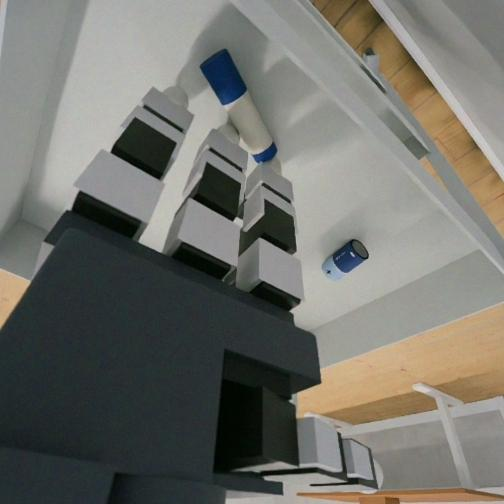

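Call:
move(
  joints={"joint_2_rad":0.42,"joint_4_rad":-0.83,"joint_6_rad":-1.9},
  cameras=["wrist_camera"],
  min_time_s=2,
)

Call:
zoom_image(
  camera="wrist_camera",
  region=[100, 0, 504, 300],
)

Scene clock: 231.20 s.
move: done
base_odometry: x=+1.250 y=-0.180 heading=-0.524
base_tilt: forward=+0.1 right=+0.3
base_status: not commanded
joint_positions: joint_1_rad=+0.142 joint_2_rad=+0.386 joint_3_rad=+3.149 joint_4_rad=-0.843 joint_5_rad=-0.020 joint_6_rad=-1.819 joint_7_rad=+3.137 hand_index_mcp=+0.754 hand_index_abd=-0.001 hand_index_pip=+0.578 hand_index_dip=+0.699 hand_middle_mcp=+0.754 hand_middle_abd=+0.015 hand_middle_pip=+0.578 hand_middle_dip=+0.696 hand_ring_mcp=+0.753 hand_ring_abd=+0.001 hand_ring_pip=+0.577 hand_ring_dip=+0.696 hand_thumb_cmc=+1.000 hand_thumb_axl=+0.677 hand_thumb_mcp=+0.223 hand_thumb_ipl=+0.168 hand_current_limit=+0.400 hand_speed=-0.600
joint_status: all done
hand_state: goal,goal,goal,goal,goal,overload,goal,goal,goal,goal,goal,goal,goal,goal,goal,goal
index_mcp_current_ma: 0
index_abd_current_ma: 0
index_pip_current_ma: 0
index_dip_current_ma: 0
middle_mcp_current_ma: 0
middle_abd_current_ma: 0
middle_pip_current_ma: 0
middle_dip_current_ma: 0
ring_mcp_current_ma: 0
ring_abd_current_ma: 0
ring_pip_current_ma: 0
ring_dip_current_ma: 0
thumb_cmc_current_ma: 0
thumb_axl_current_ma: 0
thumb_mcp_current_ma: -1
thumb_ipl_current_ma: 0
hand_goal_index_mcp: 0.754
hand_goal_index_abd: 0.000
hand_goal_index_pip: 0.576
hand_goal_index_dip: 0.696
hand_goal_middle_mcp: 0.754
hand_goal_middle_abd: 0.000
hand_goal_middle_pip: 0.576
hand_goal_middle_dip: 0.696
hand_goal_ring_mcp: 0.754
hand_goal_ring_abd: 0.000
hand_goal_ring_pip: 0.576
hand_goal_ring_dip: 0.696
hand_goal_thumb_cmc: 1.000
hand_goal_thumb_axl: 0.678
hand_goal_thumb_mcp: 0.226
hand_goal_thumb_ipl: 0.168
motor_effort: joint_1_rad=+0(1) joint_2_rad=-24(25) joint_3_rad=+0(1) joint_4_rad=+13(14) joint_5_rad=+0(0) joint_6_rad=+1(2) joint_7_rad=-1(1)
hand_pose: x=+0.6781 y=-0.0991 z=+0.8846 quat_wxyz=(-0.030, -0.756, -0.652, -0.037) (m; base frame)
hand_target: x=+0.6614 y=-0.1099 z=+0.8633 quat_wxyz=(-0.001, -0.749, -0.663, +0.008) (m; base frame)
hand_status: not commanded
pictures: wrist_camera
Images, in order (width x height): wrist_camera 504x504.

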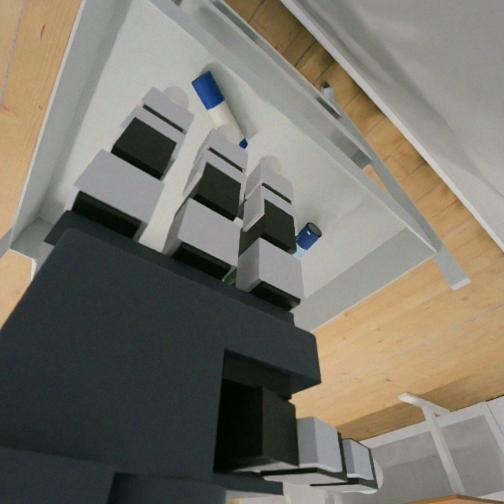

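Scaled by 1.248 from the camera's 504x504 image, which has a finer 720x720 frame.

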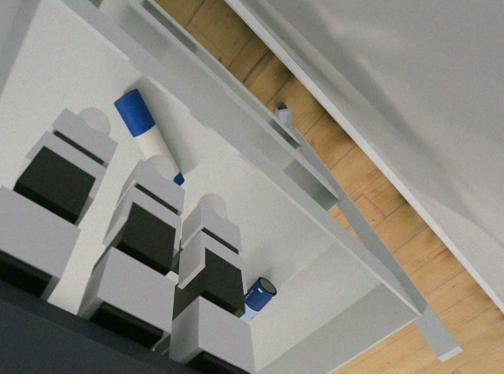

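Call:
move(
  joints={"joint_2_rad":0.0,"joint_4_rad":-1.3,"joint_6_rad":-1.0},
)

Call:
move(
  base={"translate_m":-0.0986,"strafe_m":0.3148,"rotate_rad":-0.576},
  joints={"joint_1_rad":0.0,"joint_7_rad":0.0,"joint_2_rad":0.2,"joint_4_rad":-1.5,"joint_6_rad":0.0,"hand_index_mcp":-0.342,"hand_thumb_cmc":-0.571},
)

Call:
move(
  joints={"joint_1_rad":0.02,"joint_2_rad":0.326,"joint_3_rad":3.13,"joint_4_rad":-1.64,"joint_5_rad":0.02,"joint_6_rad":0.262,"joint_7_rad":0.0},
  cameras=["all"],
)

Scene clock: 281.60 s.
move: done
base_odometry: x=+1.250 y=-0.180 heading=-0.524
base_tilt: forward=+0.1 right=+0.3
base_status: not commanded
joint_positions: joint_1_rad=+0.142 joint_2_rad=+0.005 joint_3_rad=+3.149 joint_4_rad=-1.279 joint_5_rad=-0.020 joint_6_rad=-1.093 joint_7_rad=+3.137 hand_index_mcp=+0.757 hand_index_abd=-0.001 hand_index_pip=+0.578 hand_index_dip=+0.699 hand_middle_mcp=+0.757 hand_middle_abd=+0.015 hand_middle_pip=+0.578 hand_middle_dip=+0.696 hand_ring_mcp=+0.758 hand_ring_abd=+0.001 hand_ring_pip=+0.577 hand_ring_dip=+0.696 hand_thumb_cmc=+1.000 hand_thumb_axl=+0.677 hand_thumb_mcp=+0.223 hand_thumb_ipl=+0.168 hand_current_limit=+0.400 hand_speed=-0.600
joint_status: all done
hand_state: goal,goal,goal,goal,goal,overload,goal,goal,goal,goal,goal,goal,goal,goal,goal,goal
index_mcp_current_ma: 0
index_abd_current_ma: 0
index_pip_current_ma: 0
index_dip_current_ma: 0
middle_mcp_current_ma: 1
middle_abd_current_ma: 0
middle_pip_current_ma: 0
middle_dip_current_ma: 0
ring_mcp_current_ma: 1
ring_abd_current_ma: 0
ring_pip_current_ma: 0
ring_dip_current_ma: 0
thumb_cmc_current_ma: 0
thumb_axl_current_ma: 0
thumb_mcp_current_ma: -1
thumb_ipl_current_ma: 0
hand_goal_index_mcp: 0.754
hand_goal_index_abd: 0.000
hand_goal_index_pip: 0.576
hand_goal_index_dip: 0.696
hand_goal_middle_mcp: 0.754
hand_goal_middle_abd: 0.000
hand_goal_middle_pip: 0.576
hand_goal_middle_dip: 0.696
hand_goal_ring_mcp: 0.754
hand_goal_ring_abd: 0.000
hand_goal_ring_pip: 0.576
hand_goal_ring_dip: 0.696
hand_goal_thumb_cmc: 1.000
hand_goal_thumb_axl: 0.678
hand_goal_thumb_mcp: 0.226
hand_goal_thumb_ipl: 0.168
motor_effort: joint_1_rad=-1(1) joint_2_rad=-15(27) joint_3_rad=+1(1) joint_4_rad=+16(16) joint_5_rad=+0(0) joint_6_rad=+6(7) joint_7_rad=-1(1)
hand_pose: x=+0.6840 y=-0.1026 z=+1.0323 quat_wxyz=(-0.276, -0.705, -0.603, -0.251) (m; base frame)
hand_target: x=+0.6934 y=-0.1113 z=+1.0502 quat_wxyz=(-0.321, -0.680, -0.608, -0.252) (m; base frame)
hand_status: not commanded
pictures: none

Scene clock: 285.07 s.
move: done
base_odometry: x=+1.322 y=+0.142 heading=-1.100
base_tilt: forward=+0.1 right=+0.3
base_status: done
joint_positions: joint_1_rad=+0.023 joint_2_rad=+0.171 joint_3_rad=+3.144 joint_4_rad=-1.478 joint_5_rad=-0.020 joint_6_rad=-0.094 joint_7_rad=+0.042 hand_index_mcp=-0.341 hand_index_abd=+0.001 hand_index_pip=+0.578 hand_index_dip=+0.699 hand_middle_mcp=+0.747 hand_middle_abd=+0.084 hand_middle_pip=+0.576 hand_middle_dip=+0.696 hand_ring_mcp=+0.746 hand_ring_abd=+0.001 hand_ring_pip=+0.576 hand_ring_dip=+0.696 hand_thumb_cmc=-0.567 hand_thumb_axl=+0.677 hand_thumb_mcp=+0.223 hand_thumb_ipl=+0.168 hand_current_limit=+0.400 hand_speed=-0.600
joint_status: all done
hand_state: goal,goal,goal,goal,goal,overload,goal,goal,goal,goal,goal,goal,goal,goal,goal,goal
index_mcp_current_ma: 0
index_abd_current_ma: 0
index_pip_current_ma: 0
index_dip_current_ma: 0
middle_mcp_current_ma: -2
middle_abd_current_ma: 0
middle_pip_current_ma: 0
middle_dip_current_ma: 0
ring_mcp_current_ma: -3
ring_abd_current_ma: 0
ring_pip_current_ma: 0
ring_dip_current_ma: 0
thumb_cmc_current_ma: 0
thumb_axl_current_ma: 0
thumb_mcp_current_ma: -1
thumb_ipl_current_ma: 0
hand_goal_index_mcp: -0.342
hand_goal_index_abd: 0.000
hand_goal_index_pip: 0.576
hand_goal_index_dip: 0.696
hand_goal_middle_mcp: 0.754
hand_goal_middle_abd: 0.000
hand_goal_middle_pip: 0.576
hand_goal_middle_dip: 0.696
hand_goal_ring_mcp: 0.754
hand_goal_ring_abd: 0.000
hand_goal_ring_pip: 0.576
hand_goal_ring_dip: 0.696
hand_goal_thumb_cmc: -0.570
hand_goal_thumb_axl: 0.678
hand_goal_thumb_mcp: 0.226
hand_goal_thumb_ipl: 0.168
motor_effort: joint_1_rad=-1(4) joint_2_rad=-23(24) joint_3_rad=+0(3) joint_4_rad=+18(19) joint_5_rad=+0(1) joint_6_rad=+8(9) joint_7_rad=+0(2)
hand_pose: x=+0.7867 y=+0.0062 z=+0.9357 quat_wxyz=(+0.445, -0.541, +0.542, -0.465) (m; base frame)
hand_target: x=+0.8018 y=+0.0295 z=+0.9302 quat_wxyz=(+0.465, -0.539, +0.523, -0.468) (m; base frame)
hand_status: not commanded
pictures: none

Scene clock: 286.47 s.
move: done
base_odometry: x=+1.322 y=+0.142 heading=-1.100
base_tilt: forward=+0.1 right=+0.3
base_status: not commanded
joint_positions: joint_1_rad=+0.023 joint_2_rad=+0.314 joint_3_rad=+3.144 joint_4_rad=-1.629 joint_5_rad=-0.020 joint_6_rad=+0.167 joint_7_rad=+0.042 hand_index_mcp=-0.341 hand_index_abd=+0.001 hand_index_pip=+0.578 hand_index_dip=+0.699 hand_middle_mcp=+0.745 hand_middle_abd=+0.084 hand_middle_pip=+0.576 hand_middle_dip=+0.696 hand_ring_mcp=+0.744 hand_ring_abd=+0.001 hand_ring_pip=+0.576 hand_ring_dip=+0.696 hand_thumb_cmc=-0.567 hand_thumb_axl=+0.677 hand_thumb_mcp=+0.223 hand_thumb_ipl=+0.168 hand_current_limit=+0.400 hand_speed=-0.600
joint_status: all done
hand_state: goal,goal,goal,goal,goal,overload,goal,goal,goal,goal,goal,goal,goal,goal,goal,goal
index_mcp_current_ma: 0
index_abd_current_ma: 0
index_pip_current_ma: 0
index_dip_current_ma: 0
middle_mcp_current_ma: -3
middle_abd_current_ma: 0
middle_pip_current_ma: 0
middle_dip_current_ma: 0
ring_mcp_current_ma: -4
ring_abd_current_ma: 0
ring_pip_current_ma: 0
ring_dip_current_ma: 0
thumb_cmc_current_ma: 0
thumb_axl_current_ma: 0
thumb_mcp_current_ma: -1
thumb_ipl_current_ma: 0
hand_goal_index_mcp: -0.342
hand_goal_index_abd: 0.000
hand_goal_index_pip: 0.576
hand_goal_index_dip: 0.696
hand_goal_middle_mcp: 0.754
hand_goal_middle_abd: 0.000
hand_goal_middle_pip: 0.576
hand_goal_middle_dip: 0.696
hand_goal_ring_mcp: 0.754
hand_goal_ring_abd: 0.000
hand_goal_ring_pip: 0.576
hand_goal_ring_dip: 0.696
hand_goal_thumb_cmc: -0.570
hand_goal_thumb_axl: 0.678
hand_goal_thumb_mcp: 0.226
hand_goal_thumb_ipl: 0.168
motor_effort: joint_1_rad=-1(1) joint_2_rad=-26(31) joint_3_rad=+0(1) joint_4_rad=+17(19) joint_5_rad=+0(1) joint_6_rad=+9(10) joint_7_rad=+0(1)
hand_pose: x=+0.8199 y=+0.0039 z=+0.8221 quat_wxyz=(+0.434, -0.547, +0.550, -0.457) (m; base frame)
hand_target: x=+0.8313 y=+0.0170 z=+0.8348 quat_wxyz=(+0.461, -0.535, +0.529, -0.470) (m; base frame)
hand_status: not commanded
pictures: base_camera, wrist_camera
Images, in order (width x height): base_camera 644x364, wrist_camera 504x504.

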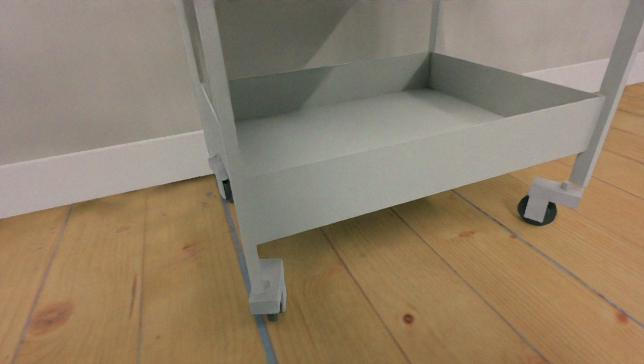

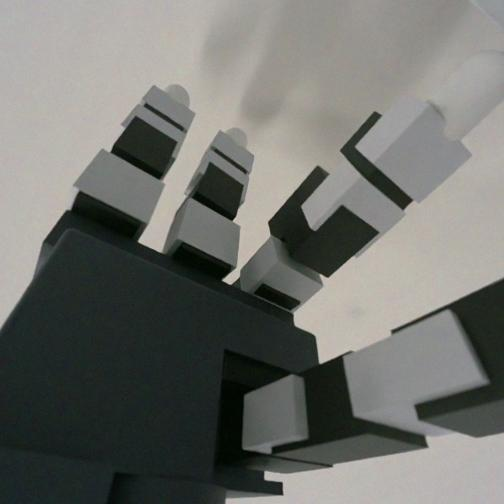

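Call:
move(
  joints={"joint_1_rad":-0.02,"joint_2_rad":0.436,"joint_3_rad":3.13,"joint_4_rad":-1.805,"joint_5_rad":0.02,"joint_6_rad":0.6,"joint_7_rad":-0.04},
  min_time_s=2.5,
  cameras=["wrist_camera"],
)

Scene clock: 293.47 s.
move: done
base_odometry: x=+1.322 y=+0.142 heading=-1.100
base_tilt: forward=+0.1 right=+0.3
base_status: not commanded
joint_positions: joint_1_rad=+0.005 joint_2_rad=+0.401 joint_3_rad=+3.144 joint_4_rad=-1.785 joint_5_rad=-0.020 joint_6_rad=+0.504 joint_7_rad=+0.003 hand_index_mcp=-0.341 hand_index_abd=+0.001 hand_index_pip=+0.578 hand_index_dip=+0.699 hand_middle_mcp=+0.745 hand_middle_abd=+0.084 hand_middle_pip=+0.576 hand_middle_dip=+0.696 hand_ring_mcp=+0.744 hand_ring_abd=+0.001 hand_ring_pip=+0.576 hand_ring_dip=+0.696 hand_thumb_cmc=-0.568 hand_thumb_axl=+0.677 hand_thumb_mcp=+0.223 hand_thumb_ipl=+0.168 hand_current_limit=+0.400 hand_speed=-0.600
joint_status: all done
hand_state: goal,goal,goal,goal,goal,overload,goal,goal,goal,goal,goal,goal,goal,goal,goal,goal
index_mcp_current_ma: 0
index_abd_current_ma: 0
index_pip_current_ma: 0
index_dip_current_ma: 0
middle_mcp_current_ma: -3
middle_abd_current_ma: 0
middle_pip_current_ma: 0
middle_dip_current_ma: 0
ring_mcp_current_ma: -4
ring_abd_current_ma: 0
ring_pip_current_ma: 0
ring_dip_current_ma: 0
thumb_cmc_current_ma: 0
thumb_axl_current_ma: 0
thumb_mcp_current_ma: -1
thumb_ipl_current_ma: 0
hand_goal_index_mcp: -0.342
hand_goal_index_abd: 0.000
hand_goal_index_pip: 0.576
hand_goal_index_dip: 0.696
hand_goal_middle_mcp: 0.754
hand_goal_middle_abd: 0.000
hand_goal_middle_pip: 0.576
hand_goal_middle_dip: 0.696
hand_goal_ring_mcp: 0.754
hand_goal_ring_abd: 0.000
hand_goal_ring_pip: 0.576
hand_goal_ring_dip: 0.696
hand_goal_thumb_cmc: -0.570
hand_goal_thumb_axl: 0.678
hand_goal_thumb_mcp: 0.226
hand_goal_thumb_ipl: 0.168
motor_effort: joint_1_rad=-1(2) joint_2_rad=-26(28) joint_3_rad=+0(1) joint_4_rad=+15(18) joint_5_rad=+0(1) joint_6_rad=+8(10) joint_7_rad=-1(2)
hand_pose: x=+0.8305 y=+0.0172 z=+0.7697 quat_wxyz=(+0.470, -0.519, +0.535, -0.472) (m; base frame)
hand_target: x=+0.8362 y=+0.0509 z=+0.7628 quat_wxyz=(+0.499, -0.521, +0.514, -0.465) (m; base frame)
hand_status: not commanded
pictures: wrist_camera
Images, in order (width x height): wrist_camera 504x504.

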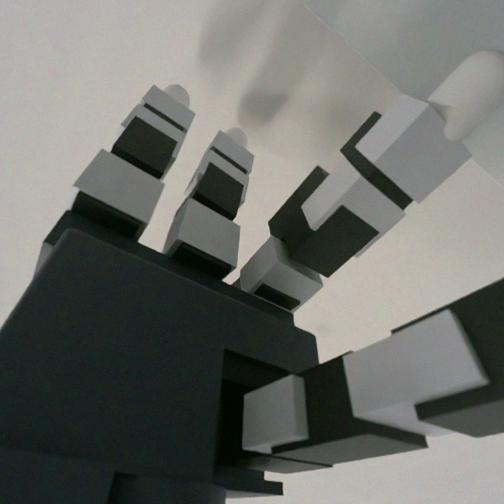

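Call:
zoom_image(
  camera="wrist_camera",
  region=[300, 0, 504, 204],
)

Scaled by 2.471 from the camera's 504x504 image, which has a finer 720x720 frame.

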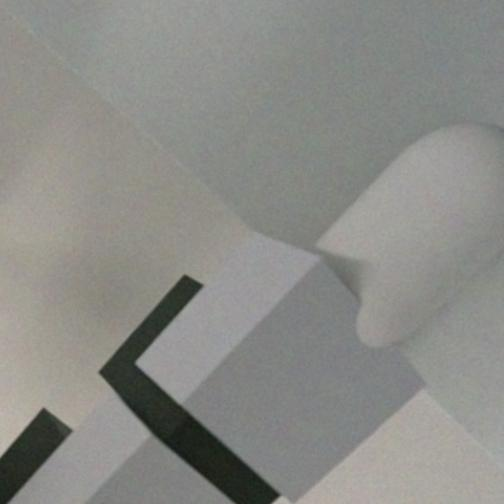

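Call:
move(
  joints={"joint_2_rad":0.465},
  min_time_s=1.5,
)

Call:
move(
  joints={"joint_2_rad":0.485},
  min_time_s=1.5,
  cameras=["wrist_camera"],
)

Scene clock: 299.07 s.
move: done
base_odometry: x=+1.322 y=+0.142 heading=-1.100
base_tilt: forward=+0.1 right=+0.3
base_status: not commanded
joint_positions: joint_1_rad=+0.005 joint_2_rad=+0.422 joint_3_rad=+3.144 joint_4_rad=-1.785 joint_5_rad=-0.020 joint_6_rad=+0.510 joint_7_rad=+0.003 hand_index_mcp=-0.344 hand_index_abd=+0.001 hand_index_pip=+0.578 hand_index_dip=+0.699 hand_middle_mcp=+0.745 hand_middle_abd=+0.084 hand_middle_pip=+0.576 hand_middle_dip=+0.696 hand_ring_mcp=+0.744 hand_ring_abd=+0.001 hand_ring_pip=+0.576 hand_ring_dip=+0.696 hand_thumb_cmc=-0.568 hand_thumb_axl=+0.677 hand_thumb_mcp=+0.223 hand_thumb_ipl=+0.168 hand_current_limit=+0.400 hand_speed=-0.600
joint_status: all done
hand_state: goal,goal,goal,goal,goal,overload,goal,goal,goal,goal,goal,goal,goal,goal,goal,goal
index_mcp_current_ma: 0
index_abd_current_ma: 0
index_pip_current_ma: 0
index_dip_current_ma: 0
middle_mcp_current_ma: -3
middle_abd_current_ma: 0
middle_pip_current_ma: 0
middle_dip_current_ma: 0
ring_mcp_current_ma: -4
ring_abd_current_ma: 0
ring_pip_current_ma: 0
ring_dip_current_ma: 0
thumb_cmc_current_ma: 0
thumb_axl_current_ma: 0
thumb_mcp_current_ma: -1
thumb_ipl_current_ma: 0
hand_goal_index_mcp: -0.342
hand_goal_index_abd: 0.000
hand_goal_index_pip: 0.576
hand_goal_index_dip: 0.696
hand_goal_middle_mcp: 0.754
hand_goal_middle_abd: 0.000
hand_goal_middle_pip: 0.576
hand_goal_middle_dip: 0.696
hand_goal_ring_mcp: 0.754
hand_goal_ring_abd: 0.000
hand_goal_ring_pip: 0.576
hand_goal_ring_dip: 0.696
hand_goal_thumb_cmc: -0.570
hand_goal_thumb_axl: 0.678
hand_goal_thumb_mcp: 0.226
hand_goal_thumb_ipl: 0.168
motor_effort: joint_1_rad=-1(1) joint_2_rad=-26(28) joint_3_rad=+0(1) joint_4_rad=+15(16) joint_5_rad=+1(1) joint_6_rad=+7(9) joint_7_rad=-1(1)
hand_pose: x=+0.8329 y=+0.0173 z=+0.7568 quat_wxyz=(+0.466, -0.523, +0.539, -0.468) (m; base frame)
hand_target: x=+0.8382 y=+0.0510 z=+0.7419 quat_wxyz=(+0.491, -0.527, +0.521, -0.457) (m; base frame)
hand_status: not commanded
pictures: none

Scene clock: 300.83 s.
move: done
base_odometry: x=+1.322 y=+0.142 heading=-1.100
base_tilt: forward=+0.1 right=+0.3
base_status: not commanded
joint_positions: joint_1_rad=+0.005 joint_2_rad=+0.428 joint_3_rad=+3.144 joint_4_rad=-1.785 joint_5_rad=-0.020 joint_6_rad=+0.523 joint_7_rad=+0.001 hand_index_mcp=-0.349 hand_index_abd=+0.000 hand_index_pip=+0.578 hand_index_dip=+0.699 hand_middle_mcp=+0.745 hand_middle_abd=+0.084 hand_middle_pip=+0.576 hand_middle_dip=+0.696 hand_ring_mcp=+0.744 hand_ring_abd=+0.001 hand_ring_pip=+0.576 hand_ring_dip=+0.696 hand_thumb_cmc=-0.568 hand_thumb_axl=+0.677 hand_thumb_mcp=+0.223 hand_thumb_ipl=+0.168 hand_current_limit=+0.400 hand_speed=-0.600
joint_status: all done
hand_state: goal,goal,goal,goal,goal,overload,goal,goal,goal,goal,goal,goal,goal,goal,goal,goal
index_mcp_current_ma: -3
index_abd_current_ma: 0
index_pip_current_ma: 0
index_dip_current_ma: 0
middle_mcp_current_ma: -3
middle_abd_current_ma: 0
middle_pip_current_ma: 0
middle_dip_current_ma: 0
ring_mcp_current_ma: -4
ring_abd_current_ma: 0
ring_pip_current_ma: 0
ring_dip_current_ma: 0
thumb_cmc_current_ma: 0
thumb_axl_current_ma: 0
thumb_mcp_current_ma: -1
thumb_ipl_current_ma: 0
hand_goal_index_mcp: -0.342
hand_goal_index_abd: 0.000
hand_goal_index_pip: 0.576
hand_goal_index_dip: 0.696
hand_goal_middle_mcp: 0.754
hand_goal_middle_abd: 0.000
hand_goal_middle_pip: 0.576
hand_goal_middle_dip: 0.696
hand_goal_ring_mcp: 0.754
hand_goal_ring_abd: 0.000
hand_goal_ring_pip: 0.576
hand_goal_ring_dip: 0.696
hand_goal_thumb_cmc: -0.570
hand_goal_thumb_axl: 0.678
hand_goal_thumb_mcp: 0.226
hand_goal_thumb_ipl: 0.168
motor_effort: joint_1_rad=-1(1) joint_2_rad=-24(27) joint_3_rad=+0(1) joint_4_rad=+13(15) joint_5_rad=+1(1) joint_6_rad=+6(8) joint_7_rad=-1(1)
hand_pose: x=+0.8349 y=+0.0174 z=+0.7565 quat_wxyz=(+0.469, -0.520, +0.537, -0.470) (m; base frame)
hand_target: x=+0.8393 y=+0.0510 z=+0.7275 quat_wxyz=(+0.486, -0.532, +0.526, -0.452) (m; base frame)
hand_status: not commanded
pictures: wrist_camera
Images, in order (width x height): wrist_camera 504x504.

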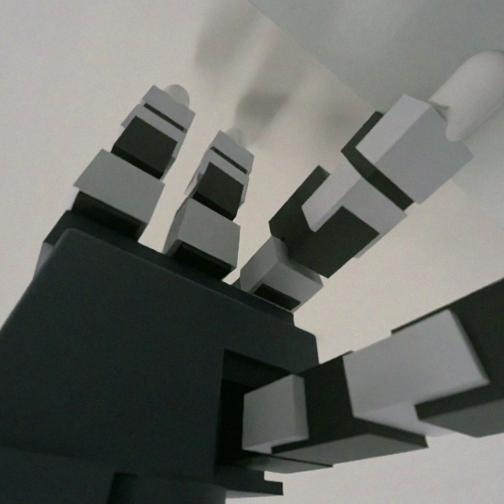

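Call:
move(
  joints={"hand_index_mcp":-0.45,"hand_speed":-0.9},
  cameras=["wrist_camera"],
)

Call:
zoom_image(
  camera="wrist_camera",
  region=[300, 0, 504, 204],
)

Scene clock: 313.10 s.
move: off_target
base_odometry: x=+1.322 y=+0.142 heading=-1.100
base_tilt: forward=+0.1 right=+0.3
base_status: not commanded
joint_positions: joint_1_rad=+0.005 joint_2_rad=+0.430 joint_3_rad=+3.144 joint_4_rad=-1.785 joint_5_rad=-0.020 joint_6_rad=+0.531 joint_7_rad=+0.000 hand_index_mcp=-0.403 hand_index_abd=+0.000 hand_index_pip=+0.592 hand_index_dip=+0.699 hand_middle_mcp=+0.745 hand_middle_abd=+0.084 hand_middle_pip=+0.576 hand_middle_dip=+0.696 hand_ring_mcp=+0.744 hand_ring_abd=+0.001 hand_ring_pip=+0.576 hand_ring_dip=+0.696 hand_thumb_cmc=-0.568 hand_thumb_axl=+0.677 hand_thumb_mcp=+0.223 hand_thumb_ipl=+0.168 hand_current_limit=+0.400 hand_speed=-0.900
joint_status: hand_index_mcp off_target (ended at -0.403, target -0.450); the others done
hand_state: blocked,goal,goal,goal,goal,overload,goal,goal,goal,goal,goal,goal,goal,goal,goal,goal
index_mcp_current_ma: 60
index_abd_current_ma: 0
index_pip_current_ma: 9
index_dip_current_ma: 0
middle_mcp_current_ma: -3
middle_abd_current_ma: 0
middle_pip_current_ma: 0
middle_dip_current_ma: 0
ring_mcp_current_ma: -4
ring_abd_current_ma: 0
ring_pip_current_ma: 0
ring_dip_current_ma: 0
thumb_cmc_current_ma: 0
thumb_axl_current_ma: 0
thumb_mcp_current_ma: -1
thumb_ipl_current_ma: 0
hand_goal_index_mcp: -0.450
hand_goal_index_abd: 0.000
hand_goal_index_pip: 0.576
hand_goal_index_dip: 0.696
hand_goal_middle_mcp: 0.754
hand_goal_middle_abd: 0.000
hand_goal_middle_pip: 0.576
hand_goal_middle_dip: 0.696
hand_goal_ring_mcp: 0.754
hand_goal_ring_abd: 0.000
hand_goal_ring_pip: 0.576
hand_goal_ring_dip: 0.696
hand_goal_thumb_cmc: -0.570
hand_goal_thumb_axl: 0.678
hand_goal_thumb_mcp: 0.226
hand_goal_thumb_ipl: 0.168
motor_effort: joint_1_rad=-1(1) joint_2_rad=-24(25) joint_3_rad=+0(1) joint_4_rad=+12(13) joint_5_rad=+1(1) joint_6_rad=+5(6) joint_7_rad=-1(1)
hand_pose: x=+0.8361 y=+0.0173 z=+0.7573 quat_wxyz=(+0.470, -0.519, +0.536, -0.472) (m; base frame)
hand_target: x=+0.8393 y=+0.0510 z=+0.7275 quat_wxyz=(+0.486, -0.532, +0.526, -0.452) (m; base frame)
hand_status: not commanded
pictures: wrist_camera
Images, in order (width x height): wrist_camera 504x504.

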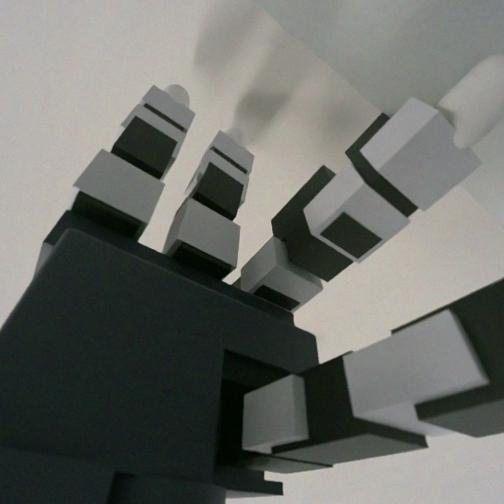

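Scaled by 2.471 from the camera's 504x504 image, which has a finer 720x720 frame.

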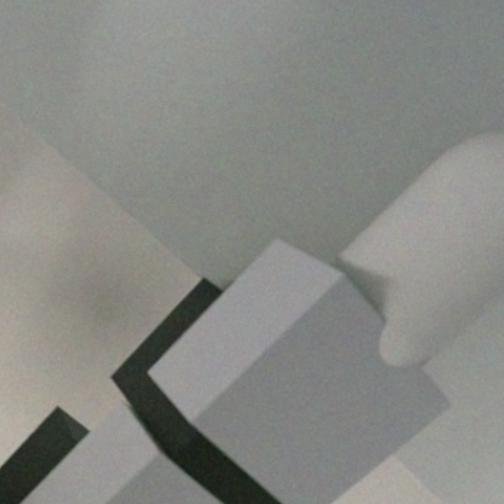

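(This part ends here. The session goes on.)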